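# Lock a pail's closing ring with its lever and pin

## Task

Push the pail's closing ring tight using its lever, then drop the locking pin downward so it passes through both the eye on the lever and the eye on the ring.

## Robot and tools

Robot: two six-joint arms on a table. left_arm has its base near y = +0.386 m and carries a five-finger left hand. right_arm has its base near y = -0.378 m and carries a right hand. Both bases sit at x about 0, z = 0.

Scene frame: origin at table-top height, midway between the arms. +x points out over the table, +z up, and left_arm is on the +y side. Arm names do not match image sides. Every pose, velocity and offset uses this frame's axes. Printed positions can be off by a few centimetres.

Hand point: a spot fixed to the palm, 0.15 m out from the wrist flange along the fingers. Its +z runs along straight fingers and +y points out of the palm. On the right hand +x points away from the thumb; on the left hand +x points toward the thumb. Straight fingers reach about 0.06-0.07 m past the point. A bracket on the little-finger side of the wrist sticks out and can strike things. With the palm down, the wrist may hang up to 0.11 m below the point, and up to 0.23 m with the palm up.

Row of 28 numbers, each in [-1, 1], always covering both arms, in this order: left dx, dy, dz, rx, ry, rz; left little, ring, middle, index, thumb_bend, thumb_turn, force_limit, speed; then the same 14 for the right arm. dx/dy/dz are offsets along scene axes, and 1.0 = 0.6 m. rx/ry/rz together form one rotation vector, with 1.0 = 180 degrees. The rotation pivots about the Hand target position. All of these are offsets from the arm's Hand target at the start of the action or move, not absolute poses. Six zeros asks the arm to hold its Hand target again. A commanded orientation is clipped to 32 degrees from the measured one at each control step. Hand motors use absolute targets: -1 means open or straight, +1 means closed. thumb_turn +1 puts the thumb opposite the fingers. force_limit runs from about 0 N at -1 to 10 N at +1 (15 N for the thumb motors). speed rises from near zero at -1 to full at +0.48 and above. No number means "unchanged": to keep a hand as it is, resend its last carried-out eight numbers. Before any have been sent, send hand_measured plus hand_force_limit and hand_speed. Use speed -0.94 or lower for a gentle grip. To squeeze harder, raise force_limit and send a target closed further than hand_measured. A thumb and fingers turned in front of the palm can grip objects about 0.035-0.065 m thick, or a handle down to about 0.025 m.

Tools:
- execute_actions(actions, cameras): actions is a list of actions. Each action is up to 15 rows, each row one 1/30 s step, and the last row fills out the 15 steps. Every row counts from the same start pose. Camera images come back only for an empty list or when cameras names some.
- move(target, speed, blend, stop_force, zero, blocking, cameras): runs straight-line paths toward target, which is one 28-number row or a list of up to 15 rows. Every row is an offset from the Hand targets at the start of the move. speed is in m/s, 0.002-3.6, default 0.25. blend is a corner radius in m. stop_force, 3-120 N, ends an arm's path when the wrist sensor feels that much push. It is not reliable while the hand turns, and it is not allowed with blocking=false. zero (default true) re-zeroes the sensor before the move. Paths do not avoid obstacles. Moves are capped at 10 s.
- wait(seconds 0-10), stop(), zoom_image(camera, region [x0,y0,x1,y1], at most 504x504 pixels), show_instructions(), zero_wrist_force(arm), finished_scene(scene).
Cameras: cam_head_left, cam_head_right, cam_high, cam_low, cam_left_wrist, cam_right_wrist, each 896x504.

Results: each arm's end_effector_position (m), end_effector_quat_wxyz and velocities, all in the scene frame. Hand target is the last commanded pose after clipping, and the next offsets count from it. Joint positions and torques are listed. Wrist force and torque are in the tool's own axes, zeroed at scene start, and a third line gives the peak force. For each hand: hand_measured, hand_stopped_by (moving, target, force, stalled, fault) and hand_load_n, all in motor order. A lost grip shows as hand_load_n near 0. move adds a "move:" line with the outcome (done, off_target, moving, held, fault) and any limits such as paced or held. A hand point that stops short can be nudged by sending the missing distance as an offset.

Avoid: the arms are stiff, so a target even slightly past a firm contact can trigger a fault. About 150 N on any part, or joint torque at its limit, freezes the arm for 10 s. Approach contacts slowly with stop_force, and leave out stop_force when backing away. Keep the arms from colliding or pressing on each other. Never close one hand on the other's fingers. Do not sweep a hand close to its own base. Do not drop parts, release them while they are moving, slam, or let anything fall off the table. Excess force on fingers is penalised. Motors heat when loaded or stretched, and an arm brakes for 30-60 s at 85 °C. Call finished_scene only once the ring is shut and the pin stays in place with the robot let go.

Each tool is called after "Emit:" in YAML: its name, and indented under it one key for each argument.

Reference images:

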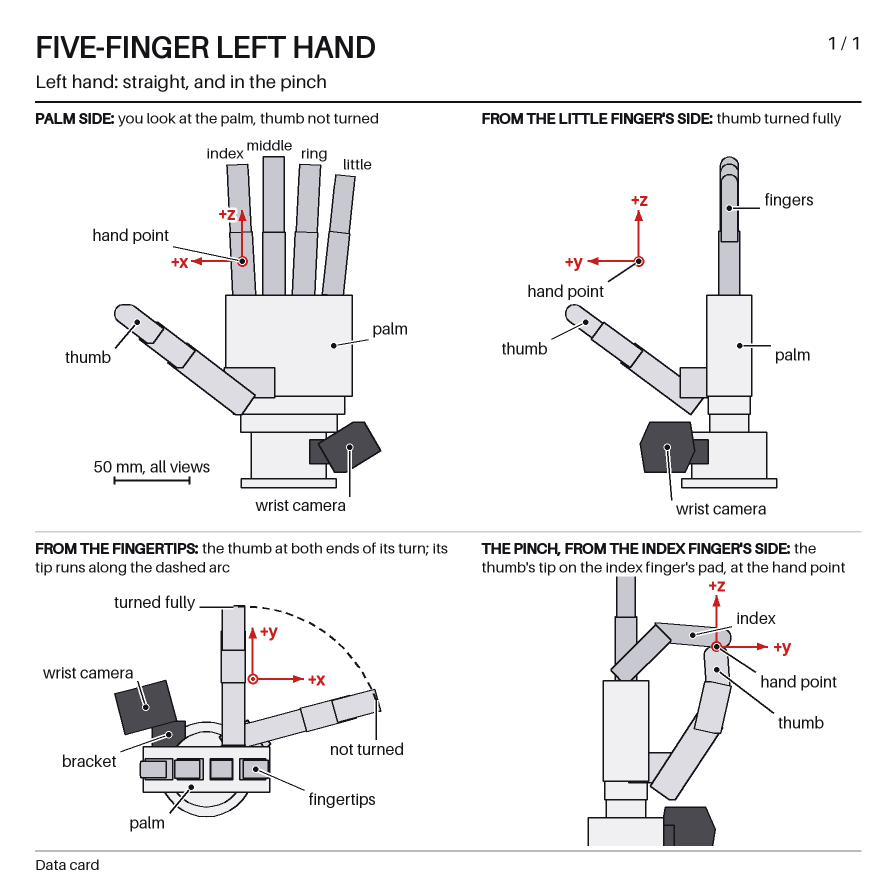

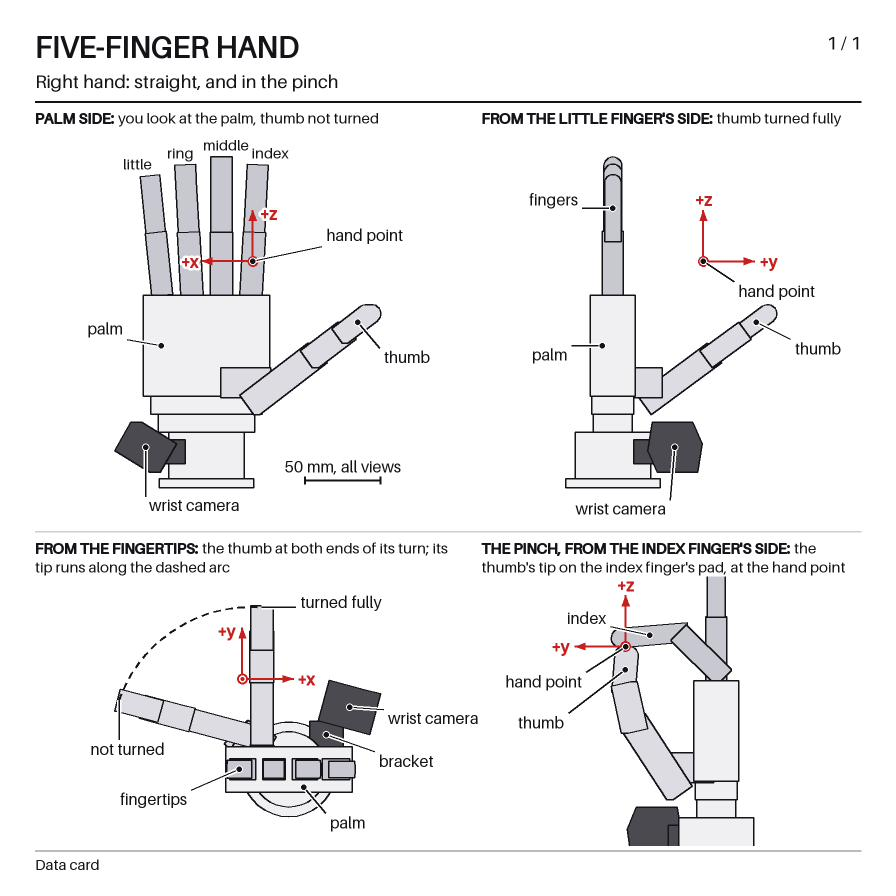

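## Session

Emit:
execute_actions:
  actions: []

Scene clock: 0.00 s.
left_arm: end_effector_position=(+0.4815, +0.7066, +0.2957) hand_measured=(-1.000, -1.000, -1.000, -1.000, -1.000, -1.000) hand_load_n=(+0.0, +0.0, +0.0, -0.5, -0.5, +0.0) hand_stopped_by=(target, target, target, target, target, target) hand_force_limit=0.00 hand_speed=-0.80 end_effector_quat_wxyz=(+0.209, -0.144, +0.962, -0.105) | right_arm: end_effector_position=(+0.5287, -0.5579, +0.2534) hand_measured=(-1.000, -1.000, -1.000, -1.000, -1.000, -1.000) hand_load_n=(+0.0, +0.0, +0.0, +0.0, +0.0, +0.0) hand_stopped_by=(target, target, target, target, target, target) hand_force_limit=0.00 hand_speed=-0.80 end_effector_quat_wxyz=(-0.010, +0.689, +0.724, +0.015)
Joint positions: left_arm=[3.994 -2.141 -0.887 1.648 -1.138 -1.046] | right_arm=[-0.661 -1.124 1.234 1.476 1.539 -0.657]
Joint velocities: within noise
Joint torques (N m): no reading
Motor temperatures (°C): left_arm=[38 40 34 37 42 42] | right_arm=[40 36 39 42 44 43]
Wrist force (N): no reading
Wrist torque (N m): no reading
Wrist force, peak (N): no reading
Hand target: left_arm +0.4815, +0.7066, +0.2957; +0.209, -0.144, +0.962, -0.105 | right_arm +0.5287, -0.5579, +0.2534; -0.010, +0.689, +0.724, +0.015

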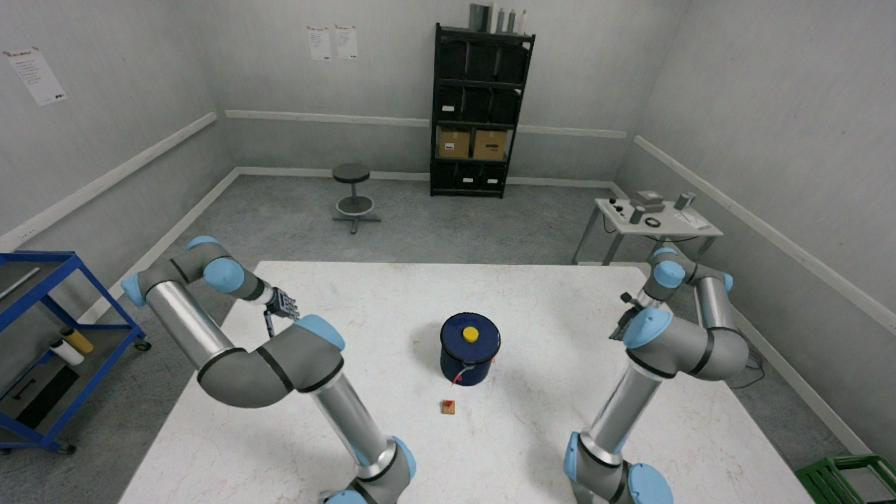

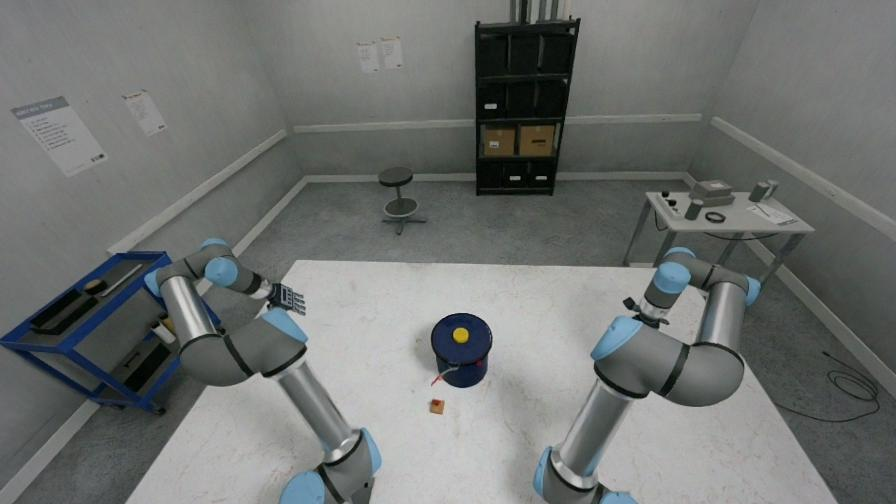

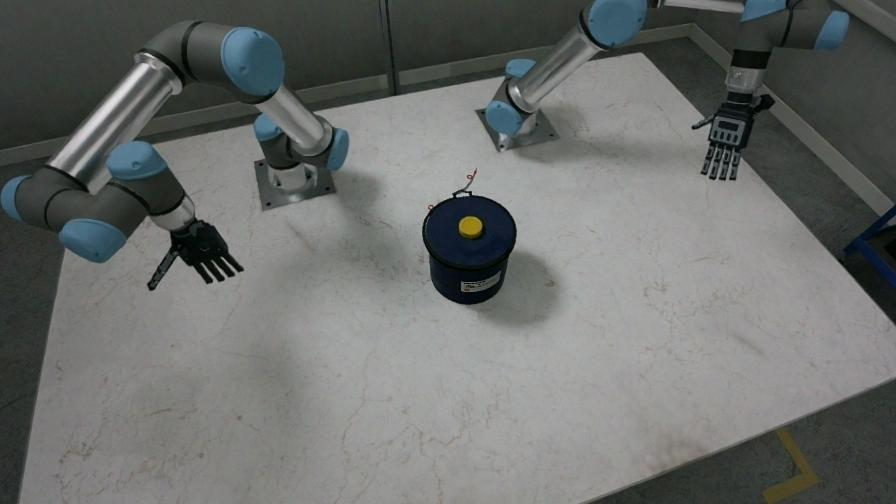

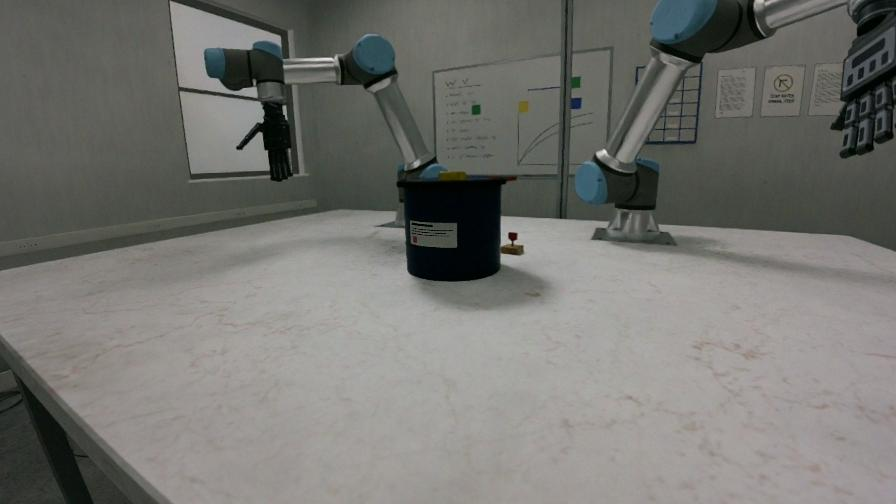

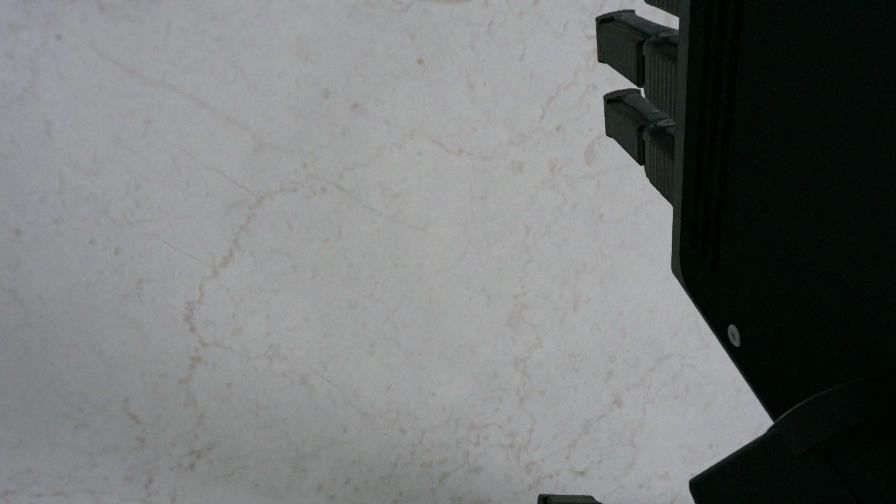

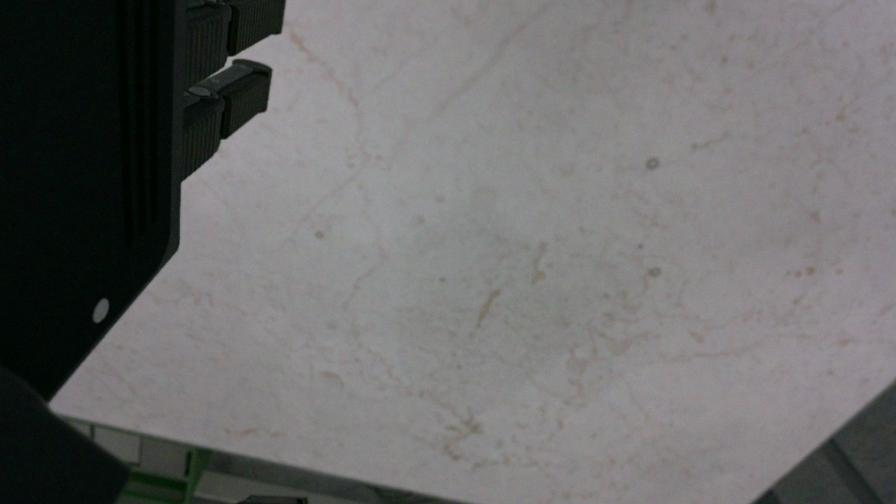

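Emit:
zoom_image:
  camera: "cam_head_left"
  region: [400, 290, 540, 430]

Emit:
zoom_image:
  camera: "cam_head_right"
  region: [390, 290, 530, 430]

Emit:
zoom_image:
  camera: "cam_high"
  region: [390, 150, 560, 320]

Emit:
zoom_image:
  camera: "cam_low"
  region: [380, 150, 560, 300]

Scaled by 3.600.

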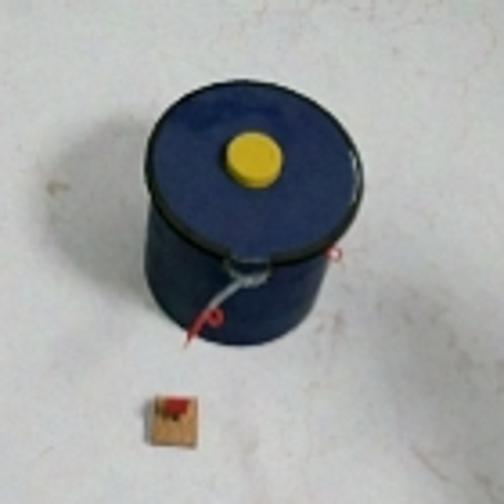

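Scaled by 3.600.

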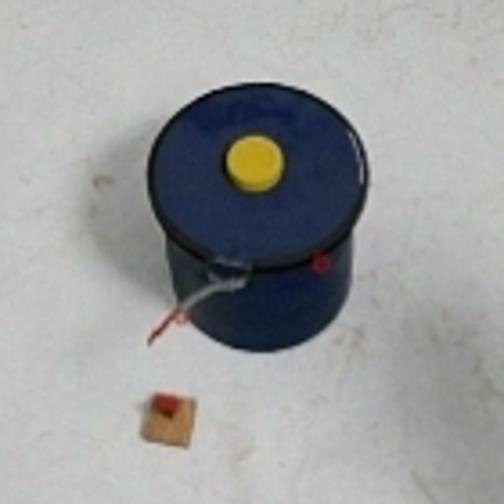

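Scaled by 2.965.

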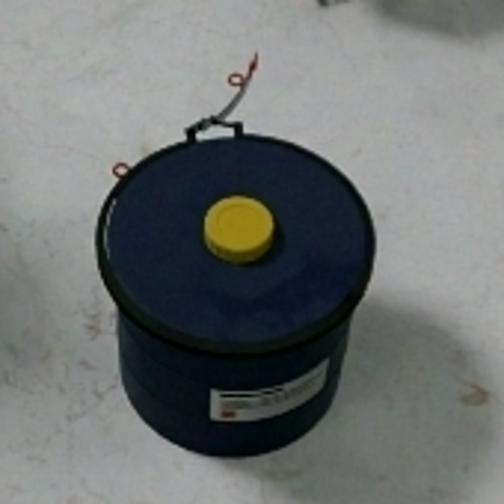

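Scaled by 2.800.

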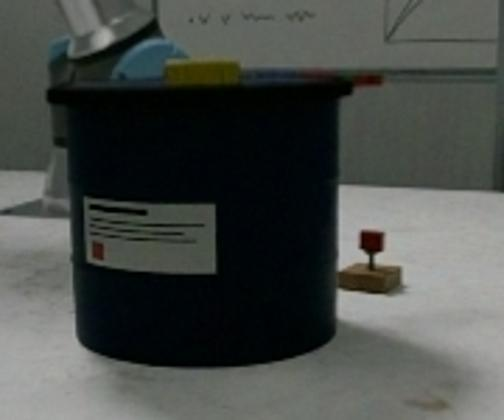

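Emit:
move:
  target:
    - [0,0,0,0,0,0,-1,-1,-1,-1,-1,-1,0,-0.8,0,0,0.33,0,0,0,-1,-1,-1,-1,-1,-1,0,-0.8]
    - [0,0,0,0,0,0,-1,-1,-1,-1,-1,-1,0,-0.8,-0.33,0.7,0.33,0,0,0,-1,-1,-1,-1,-1,-1,0,-0.8]
  blend: [0.05, 0]
  speed: 0.3
  cameras: ["cam_right_wrist","cam_head_left","cam_high"]

Scene clock: 64.53 s.
left_arm: end_effector_position=(+0.4815, +0.7066, +0.2957) hand_measured=(-1.000, -1.000, -1.000, -1.000, -1.000, -1.000) hand_load_n=(+0.0, +0.0, +0.0, +0.0, +0.0, +0.0) hand_stopped_by=(target, target, target, target, target, target) hand_force_limit=0.00 hand_speed=-0.80 end_effector_quat_wxyz=(+0.209, -0.144, +0.962, -0.105) | right_arm: end_effector_position=(+0.3307, -0.1380, +0.4514) hand_measured=(-1.000, -1.000, -1.000, -1.000, -1.000, -1.000) hand_load_n=(+0.0, +0.0, +0.0, +0.0, +0.0, +0.0) hand_stopped_by=(target, target, target, target, target, target) hand_force_limit=0.00 hand_speed=-0.80 end_effector_quat_wxyz=(-0.010, +0.689, +0.724, +0.015)
Joint positions: left_arm=[3.994 -2.141 -0.887 1.648 -1.138 -1.046] | right_arm=[0.349 -1.395 1.076 1.871 1.541 0.354]
Joint torques (N m): left_arm=[-0.23 39.12 21.26 -1.93 0.62 -0.13] | right_arm=[10.65 -13.98 -30.73 4.12 1.64 1.5]
Wrist force (N): left_arm=[0.2 -0.3 0.3] | right_arm=[-0.2 0.2 0.1]
Wrist torque (N m): left_arm=[-0.06 -0.02 0.02] | right_arm=[0.05 0.02 -0.07]
Wrist force, peak (N): left_arm=[-0.2 -0.6 -0.1] | right_arm=[0.0 0.1 1.5]
Hand target: left_arm +0.4815, +0.7066, +0.2957; +0.209, -0.144, +0.962, -0.105 | right_arm +0.3307, -0.1379, +0.4514; -0.010, +0.689, +0.724, +0.015
Off the commanded pose: left_arm 0.000 m, 0 deg | right_arm 0.000 m, 0 deg.
move: done
Images, in order (width x height): cam_head_left 896x504, cam_high 896x504, cam_right_wrist 896x504.

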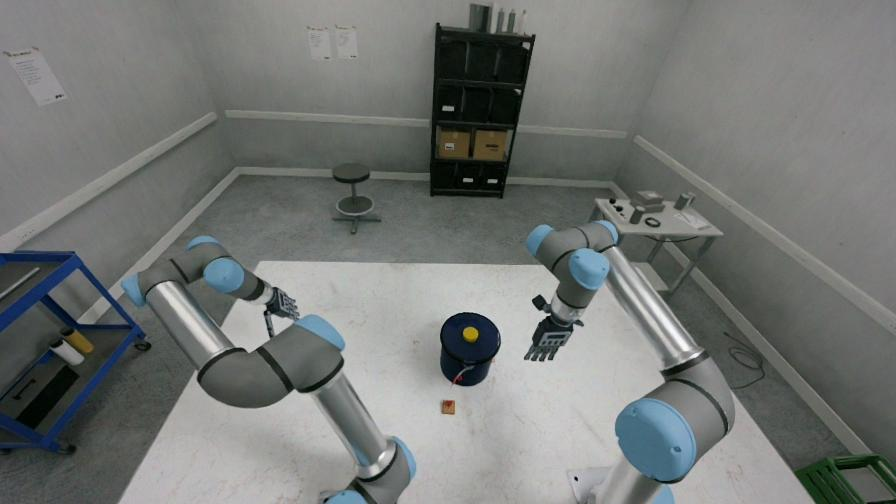

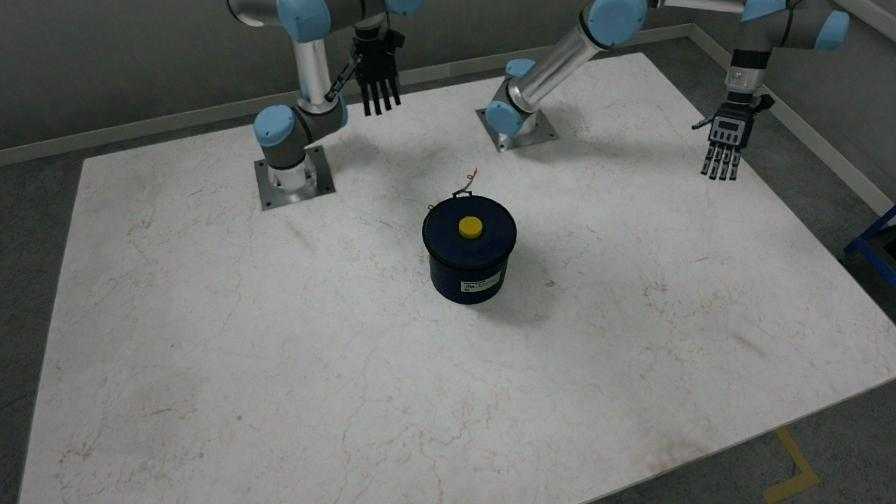

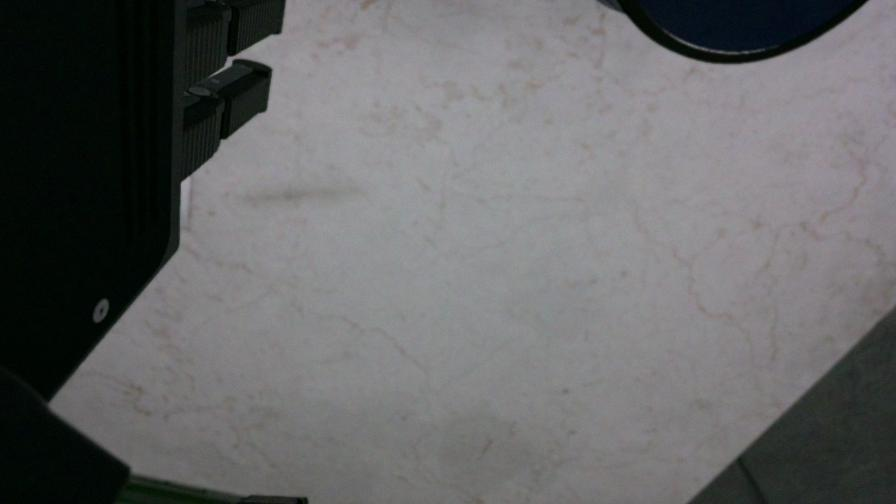

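Emit:
move:
  target: [0,0,0,0,0,0,-1,-1,-1,-1,-1,-1,0,-0.8,-0.08,0.4,0.02,0,0,0,-1,-1,-1,-1,-1,-1,0,-0.8]
  speed: 0.3
  cameras: ["cam_right_wrist","cam_head_left"]

Scene clock: 79.37 s.
left_arm: end_effector_position=(+0.4815, +0.7066, +0.2957) hand_measured=(-1.000, -1.000, -1.000, -1.000, -1.000, -1.000) hand_load_n=(+0.0, +0.0, +0.0, +0.0, +0.0, +0.0) hand_stopped_by=(target, target, target, target, target, target) hand_force_limit=0.00 hand_speed=-0.80 end_effector_quat_wxyz=(+0.209, -0.144, +0.962, -0.105) | right_arm: end_effector_position=(+0.2821, +0.1005, +0.4620) hand_measured=(-1.000, -1.000, -1.000, -1.000, -1.000, -1.000) hand_load_n=(+0.0, +0.0, +0.0, +0.0, +0.0, +0.0) hand_stopped_by=(target, target, target, target, target, target) hand_force_limit=0.00 hand_speed=-0.80 end_effector_quat_wxyz=(-0.018, +0.674, +0.736, +0.069)
Joint positions: left_arm=[3.994 -2.141 -0.887 1.648 -1.138 -1.046] | right_arm=[0.85 -0.772 0.035 2.168 1.545 0.817]
Joint torques (N m): left_arm=[0.17 38.36 21.14 -2.17 0.56 -0.07] | right_arm=[12.18 -34.24 -27.72 0.9 -2.09 -1.4]
Wrist force (N): left_arm=[0.0 0.1 0.1] | right_arm=[0.1 0.2 0.5]
Wrist torque (N m): left_arm=[0.01 0.00 -0.01] | right_arm=[0.00 -0.05 0.07]
Wrist force, peak (N): left_arm=[-0.1 -0.7 0.0] | right_arm=[-1.4 0.3 0.0]
Hand target: left_arm +0.4815, +0.7066, +0.2957; +0.209, -0.144, +0.962, -0.105 | right_arm +0.2827, +0.1021, +0.4634; -0.010, +0.689, +0.724, +0.015
Off the commanded pose: left_arm 0.000 m, 0 deg | right_arm 0.002 m, 7 deg.
elbow stopped short (right arm): the move would have taken joint 3 (elbow) straighter than the controller allows.
move: off_target (right_arm)
Images, in order (width x height): cam_head_left 896x504, cam_right_wrist 896x504.

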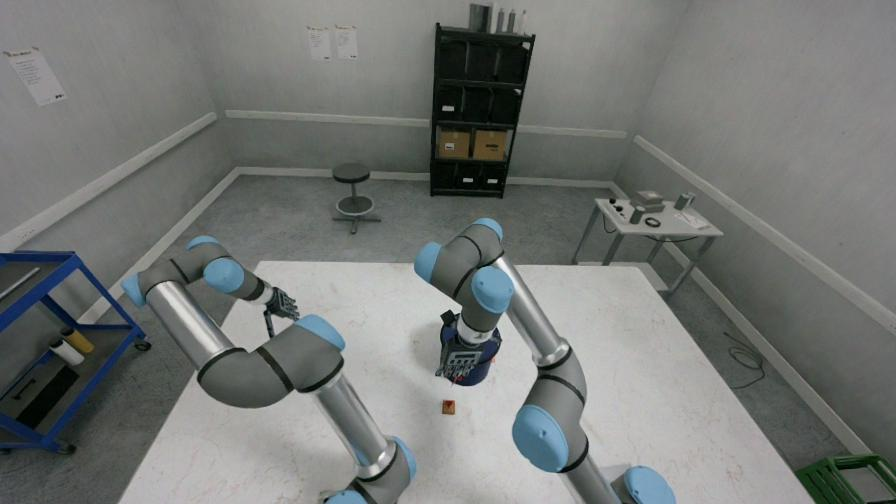

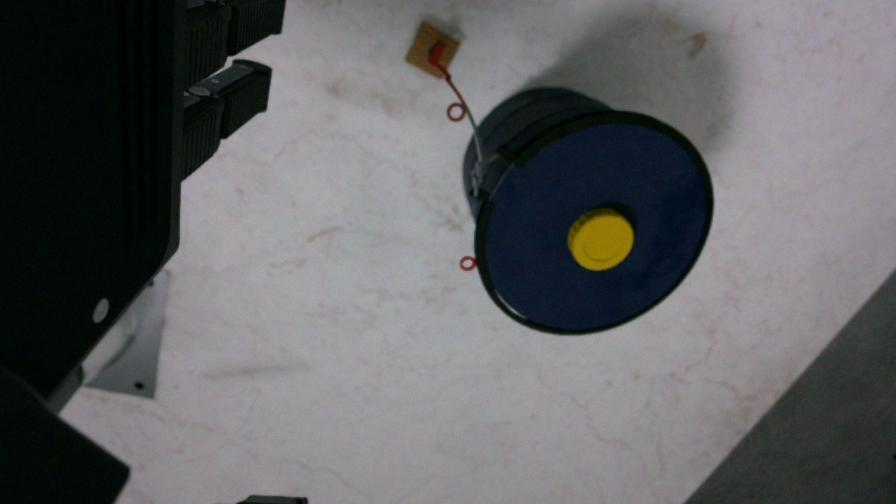

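Emit:
zoom_image:
  camera: "cam_right_wrist"
  region: [390, 10, 570, 190]

Emit:
zoom_image:
  camera: "cam_right_wrist"
  region: [440, 120, 600, 340]

Scaled by 2.800.

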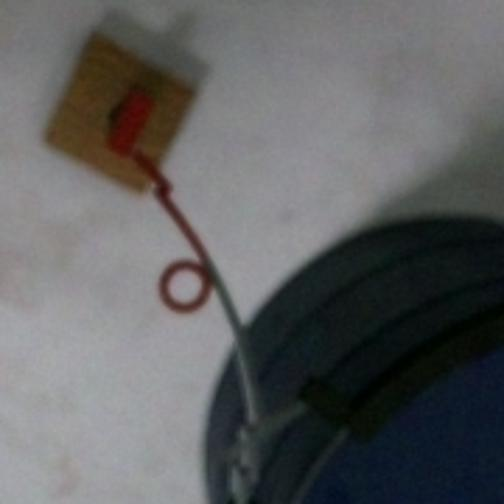

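Scaled by 2.291.

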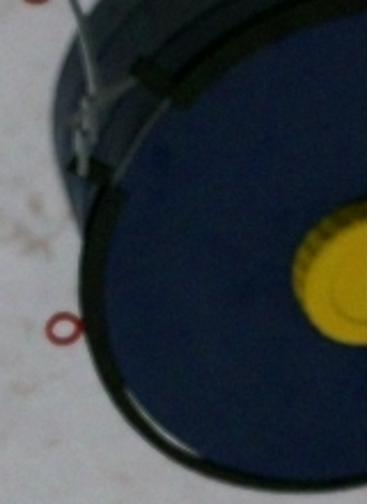

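Emit:
move:
  target: [0,0,0,0,0,0,-1,-1,-1,-1,-1,-1,0,-0.8,-0.0545,-0.12,-0.139,0,0,0,-1,-1,-1,-1,-1,-1,0,-0.8]
  speed: 0.25
  cameras: ["cam_right_wrist"]

Emit:
move:
  target: [0,0,0,0,0,0,-1,-1,-1,-1,-1,-1,0,-0.8,0,0.1,0,0,0,0,-1,-1,-1,-1,-1,-1,0,-0.8]
  speed: 0.25
  cameras: ["cam_right_wrist"]

Emit:
move:
  target: [0,0,0,0,0,0,-1,-1,-1,-1,-1,-1,0,-0.8,-0.1,0,0,0,0,0,-1,-1,-1,-1,-1,-1,0,-0.8]
  speed: 0.25
  cameras: ["cam_right_wrist"]

Scene clock: 154.80 s.
left_arm: end_effector_position=(+0.4815, +0.7066, +0.2957) hand_measured=(-1.000, -1.000, -1.000, -1.000, -1.000, -1.000) hand_load_n=(+0.0, +0.0, -0.5, +0.0, +0.0, +0.0) hand_stopped_by=(target, target, target, target, target, target) hand_force_limit=0.00 hand_speed=-0.80 end_effector_quat_wxyz=(+0.209, -0.144, +0.962, -0.105) | right_arm: end_effector_position=(+0.2500, +0.0301, +0.3801) hand_measured=(-1.000, -1.000, -1.000, -1.000, -1.000, -1.000) hand_load_n=(+0.0, +0.0, +0.0, +0.0, +0.0, +0.0) hand_stopped_by=(target, target, target, target, target, target) hand_force_limit=0.00 hand_speed=-0.80 end_effector_quat_wxyz=(-0.010, +0.689, +0.724, +0.014)
Joint positions: left_arm=[3.994 -2.141 -0.887 1.648 -1.138 -1.046] | right_arm=[0.815 -1.181 0.98 1.741 1.553 0.82]
Joint torques (N m): left_arm=[0.61 39.39 22.67 -2.17 0.71 -0.05] | right_arm=[-13.93 -50.05 -6.95 0.76 -2.05 -1.64]
Wrist force (N): left_arm=[0.0 -0.1 0.2] | right_arm=[0.1 -0.1 0.5]
Wrist torque (N m): left_arm=[-0.03 0.00 0.01] | right_arm=[-0.04 -0.07 0.02]
Wrist force, peak (N): left_arm=[0.1 -0.4 0.5] | right_arm=[-0.4 0.1 1.3]
Hand target: left_arm +0.4815, +0.7066, +0.2957; +0.209, -0.144, +0.962, -0.105 | right_arm +0.2500, +0.0301, +0.3800; -0.010, +0.689, +0.724, +0.015
Off the commanded pose: left_arm 0.000 m, 0 deg | right_arm 0.000 m, 0 deg.
move: done
Images, in order (width x height): cam_right_wrist 896x504.

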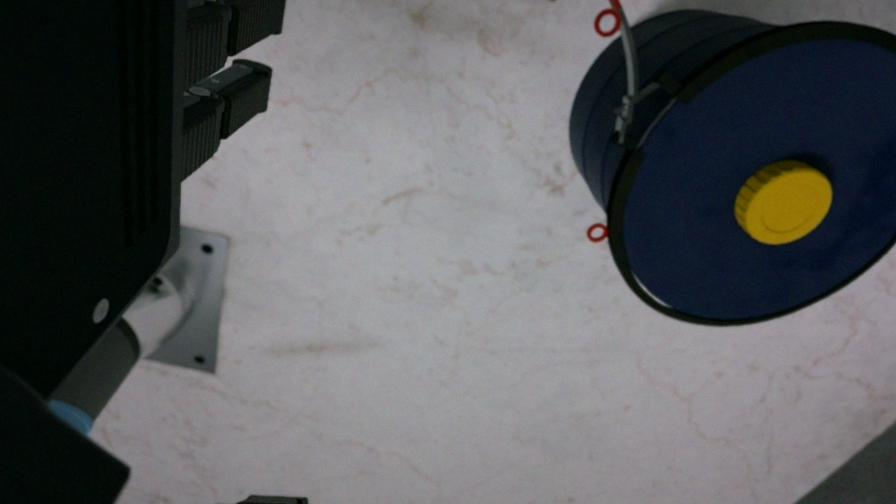

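Scene clock: 155.97 s.
left_arm: end_effector_position=(+0.4815, +0.7066, +0.2957) hand_measured=(-1.000, -1.000, -1.000, -1.000, -1.000, -1.000) hand_load_n=(+0.0, +0.0, +0.0, +0.0, +0.0, +0.0) hand_stopped_by=(target, target, target, target, target, target) hand_force_limit=0.00 hand_speed=-0.80 end_effector_quat_wxyz=(+0.209, -0.144, +0.962, -0.105) | right_arm: end_effector_position=(+0.2500, +0.0900, +0.3800) hand_measured=(-1.000, -1.000, -1.000, -1.000, -1.000, -1.000) hand_load_n=(+0.0, +0.0, +0.0, +0.0, +0.0, +0.0) hand_stopped_by=(target, target, target, target, target, target) hand_force_limit=0.00 hand_speed=-0.80 end_effector_quat_wxyz=(-0.010, +0.689, +0.724, +0.015)
Joint positions: left_arm=[3.994 -2.141 -0.887 1.648 -1.138 -1.046] | right_arm=[0.893 -1.005 0.714 1.83 1.555 0.898]
Joint torques (N m): left_arm=[0.95 39.54 21.65 -2.01 0.58 0.04] | right_arm=[12.58 -30.34 -30.44 3.91 1.94 1.12]
Wrist force (N): left_arm=[0.1 -0.3 0.0] | right_arm=[-0.1 0.4 0.2]
Wrist torque (N m): left_arm=[-0.04 -0.02 0.02] | right_arm=[0.06 0.03 -0.04]
Wrist force, peak (N): left_arm=[0.2 -0.7 0.1] | right_arm=[-0.7 0.0 0.6]
Hand target: left_arm +0.4815, +0.7066, +0.2957; +0.209, -0.144, +0.962, -0.105 | right_arm +0.2500, +0.0901, +0.3800; -0.010, +0.689, +0.724, +0.015
Off the commanded pose: left_arm 0.000 m, 0 deg | right_arm 0.000 m, 0 deg.
move: done
Images, in order (width x height): cam_right_wrist 896x504.

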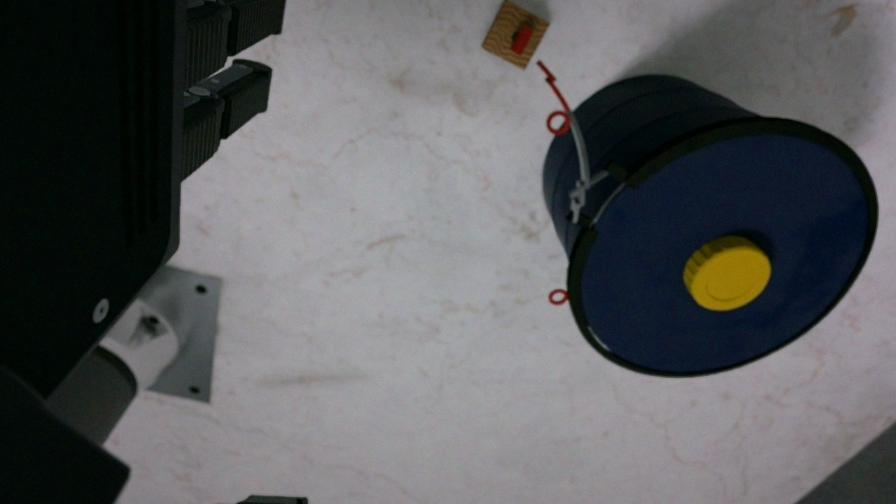

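Scene clock: 156.97 s.
left_arm: end_effector_position=(+0.4815, +0.7066, +0.2957) hand_measured=(-1.000, -1.000, -1.000, -1.000, -1.000, -1.000) hand_load_n=(-0.5, +0.0, +0.0, +0.0, +0.0, +0.0) hand_stopped_by=(target, target, target, target, target, target) hand_force_limit=0.00 hand_speed=-0.80 end_effector_quat_wxyz=(+0.209, -0.144, +0.962, -0.105) | right_arm: end_effector_position=(+0.1901, +0.0901, +0.3800) hand_measured=(-1.000, -1.000, -1.000, -1.000, -1.000, -1.000) hand_load_n=(+0.0, +0.0, +0.0, +0.0, +0.0, +0.0) hand_stopped_by=(target, target, target, target, target, target) hand_force_limit=0.00 hand_speed=-0.80 end_effector_quat_wxyz=(-0.010, +0.689, +0.724, +0.015)
Joint positions: left_arm=[3.994 -2.141 -0.887 1.648 -1.138 -1.046] | right_arm=[0.995 -1.067 0.811 1.794 1.559 0.999]
Joint torques (N m): left_arm=[-0.19 38.7 22.19 -2.02 0.78 -0.05] | right_arm=[11.41 -54.32 -7.37 1 2.01 1.58]
Wrist force (N): left_arm=[0.1 -0.3 0.1] | right_arm=[-0.1 0.4 0.1]
Wrist torque (N m): left_arm=[-0.05 -0.02 0.02] | right_arm=[0.09 0.02 -0.05]
Wrist force, peak (N): left_arm=[0.3 -0.5 0.2] | right_arm=[-0.3 1.1 0.2]
Hand target: left_arm +0.4815, +0.7066, +0.2957; +0.209, -0.144, +0.962, -0.105 | right_arm +0.1900, +0.0901, +0.3800; -0.010, +0.689, +0.724, +0.015
Off the commanded pose: left_arm 0.000 m, 0 deg | right_arm 0.000 m, 0 deg.
move: done
Images, in order (width x height): cam_right_wrist 896x504.

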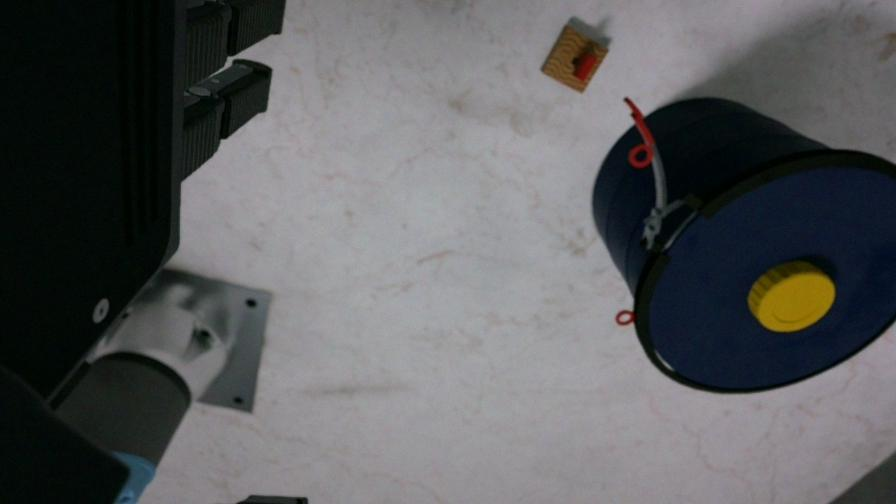

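Emit:
zoom_image:
  camera: "cam_right_wrist"
  region: [600, 90, 720, 210]

Emit:
zoom_image:
  camera: "cam_right_wrist"
  region: [600, 190, 740, 330]

Emit:
zoom_image:
  camera: "cam_right_wrist"
  region: [530, 10, 630, 110]

Scaled by 4.200.

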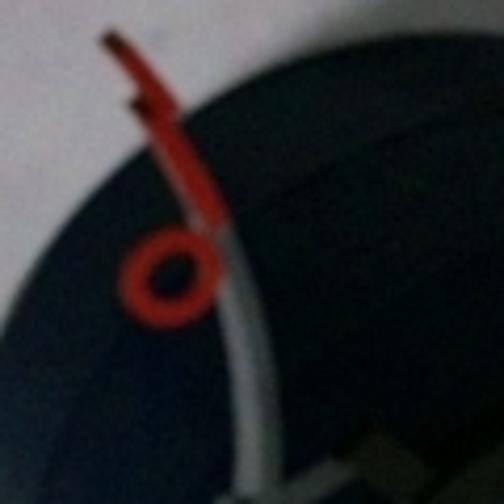

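Scaled by 3.600.

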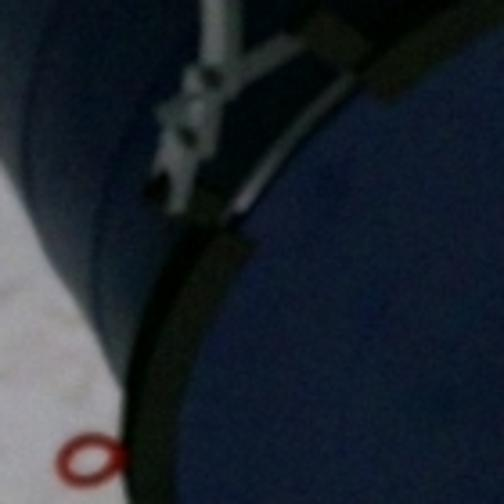

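Scaled by 5.040.

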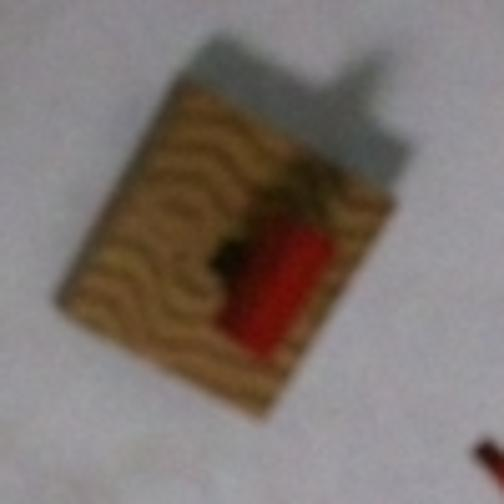

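Emit:
move:
  target:
    - [0,0,0.2,0,0,0,-1,-1,-1,-1,-1,-1,0,-0.8,0.05,-0.65,0.0,0,0,0,-1,-1,-1,-1,-1,-1,0,-0.8]
    - [-0.1,-0.45,0.2,-0.025,0.076,0.2,-1,-1,-1,-1,-1,-1,0,-0.8,0.05,-0.65,0.0,0,0,0,-1,-1,-1,-1,-1,-1,0,-0.8]
    - [-0.152,-0.911,0.14,-0.0505,0.1525,0.397,-1,-1,-1,-1,-1,-1,0,-0.8,0.05,-0.65,0.0,0,0,0,-1,-1,-1,-1,-1,-1,0,-0.8]
  speed: 0.3
  blend: [0.03, 0.03, 0]
  cameras: ["cam_left_wrist","cam_head_right"]

Scene clock: 309.17 s.
left_arm: end_effector_position=(+0.3903, +0.1601, +0.3797) hand_measured=(-1.000, -1.000, -1.000, -1.000, -1.000, -1.000) hand_load_n=(+0.0, +0.0, +0.0, +0.0, +0.0, +0.0) hand_stopped_by=(target, target, target, target, target, target) hand_force_limit=0.00 hand_speed=-0.80 end_effector_quat_wxyz=(+0.000, +0.707, -0.707, +0.000) | right_arm: end_effector_position=(+0.2200, -0.2999, +0.3800) hand_measured=(-1.000, -1.000, -1.000, -1.000, -1.000, -1.000) hand_load_n=(+0.0, +0.0, +0.0, +0.0, +0.0, +0.0) hand_stopped_by=(target, target, target, target, target, target) hand_force_limit=0.00 hand_speed=-0.80 end_effector_quat_wxyz=(-0.010, +0.689, +0.724, +0.015)
Joint positions: left_arm=[3.004 -2.108 -0.769 1.307 -1.57 -3.267] | right_arm=[-0.31 -1.954 1.765 1.763 1.536 -0.306]
Joint torques (N m): left_arm=[-7.17 27.46 27.65 -3.66 -1.3 -2.77] | right_arm=[-14.08 -16.22 -6.44 4.05 -2.12 -1.29]
Wrist force (N): left_arm=[0.5 0.1 -0.8] | right_arm=[-0.2 0.1 -0.1]
Wrist torque (N m): left_arm=[0.04 -0.11 0.08] | right_arm=[0.02 0.04 0.01]
Wrist force, peak (N): left_arm=[1.5 0.4 -0.2] | right_arm=[1.2 0.2 0.1]
Hand target: left_arm +0.3903, +0.1600, +0.3797; +0.000, +0.707, -0.707, +0.000 | right_arm +0.2200, -0.2999, +0.3800; -0.010, +0.689, +0.724, +0.015
Off the commanded pose: left_arm 0.000 m, 0 deg | right_arm 0.000 m, 0 deg.
move: done
Images, in order (width x height): cam_head_right 896x504, cam_left_wrist 896x504.

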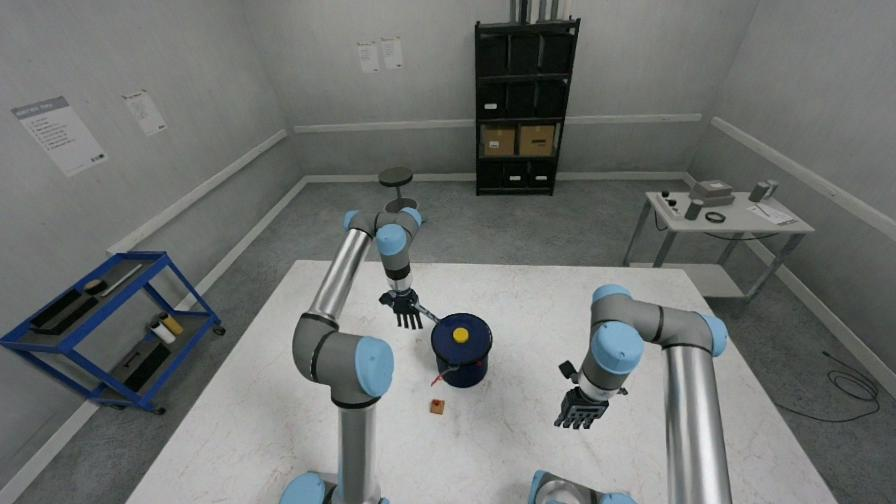

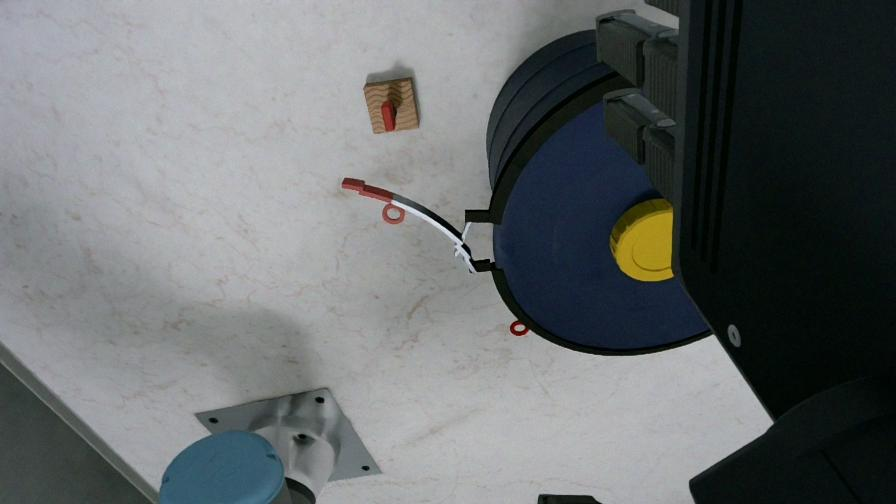

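Emit:
zoom_image:
  camera: "cam_left_wrist"
  region: [330, 160, 550, 350]

Emit:
zoom_image:
  camera: "cam_left_wrist"
  region: [340, 60, 440, 160]

Scaled by 2.291.

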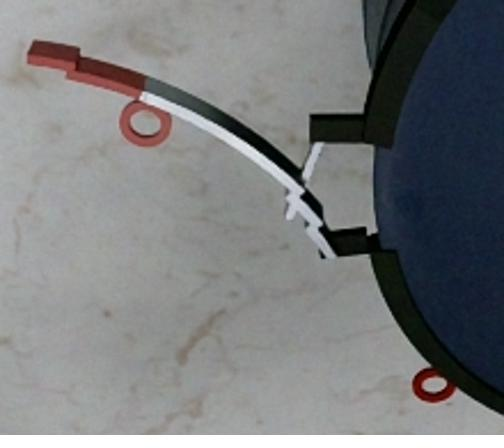

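Scaled by 5.040.

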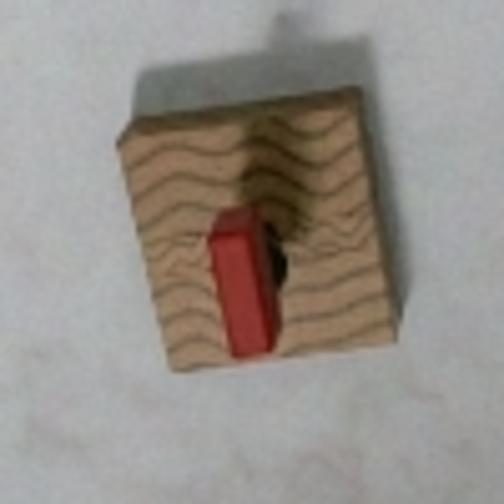

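Emit:
move:
  target:
    - [-0.03,-0.04,0,0,0,-0.594,-1,-1,-1,-1,-1,-1,0,-0.8,0,0,0,0,0,0,-1,-1,-1,-1,-1,-1,0,-0.8]
    - [-0.08,-0.08,0,0,0,0.811,-1,-1,-1,-1,-1,-1,0,-0.8,0,0,0,0,0,0,-1,-1,-1,-1,-1,-1,0,-0.8]
    - [-0.137,-0.12,-0.04,0,0,0.211,-1,-1,-1,-1,-1,-1,0,-0.8,0,0,0,0,0,0,-1,-1,-1,-1,-1,-1,0,-0.8]
  speed: 0.4
  blend: [0.02, 0.02, 0]
  cameras: ["cam_left_wrist","cam_head_right"]

Scene clock: 376.80 s.
left_arm: end_effector_position=(+0.3081, +0.0880, +0.3557) hand_measured=(-1.000, -1.000, -1.000, -1.000, -1.000, -1.000) hand_load_n=(+0.0, +0.0, +0.0, +0.5, +0.0, +0.0) hand_stopped_by=(target, target, target, target, target, target) hand_force_limit=0.00 hand_speed=-0.80 end_effector_quat_wxyz=(+0.000, +0.899, -0.439, +0.000) | right_arm: end_effector_position=(+0.2200, -0.2999, +0.3800) hand_measured=(-1.000, -1.000, -1.000, -1.000, -1.000, -1.000) hand_load_n=(+0.0, -0.5, +0.0, +0.0, +0.0, +0.0) hand_stopped_by=(target, target, target, target, target, target) hand_force_limit=0.00 hand_speed=-0.80 end_effector_quat_wxyz=(-0.010, +0.689, +0.724, +0.015)
Joint positions: left_arm=[2.865 -1.857 -1.193 1.48 -1.57 2.215] | right_arm=[-0.31 -1.954 1.765 1.763 1.536 -0.306]
Joint torques (N m): left_arm=[-7.44 18.71 28.05 -3.65 1.43 2.78] | right_arm=[-14.22 -15.9 -7.12 4.06 -1.94 -1.3]
Wrist force (N): left_arm=[0.1 -0.2 -0.5] | right_arm=[-0.2 0.1 0.0]
Wrist torque (N m): left_arm=[0.00 -0.04 -0.01] | right_arm=[0.02 0.04 0.00]
Wrist force, peak (N): left_arm=[0.5 -0.1 -1.0] | right_arm=[-0.3 0.2 0.2]
Hand target: left_arm +0.3081, +0.0880, +0.3557; +0.000, +0.899, -0.439, +0.000 | right_arm +0.2200, -0.2999, +0.3800; -0.010, +0.689, +0.724, +0.015
Off the commanded pose: left_arm 0.000 m, 0 deg | right_arm 0.000 m, 0 deg.
move: done
Images, in order (width x height): cam_head_right 896x504, cam_left_wrist 896x504.

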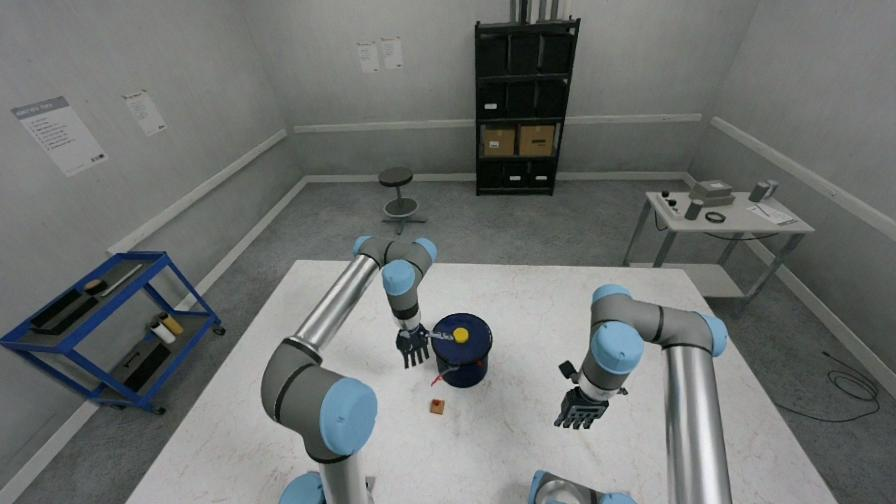

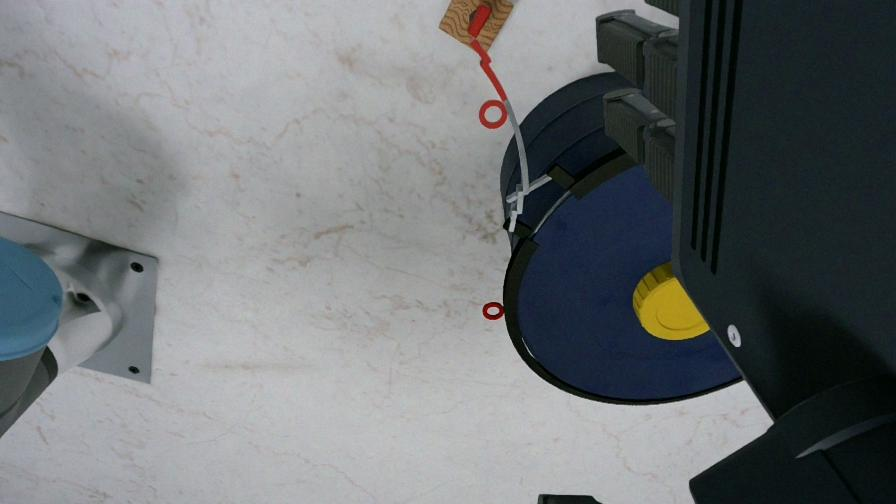

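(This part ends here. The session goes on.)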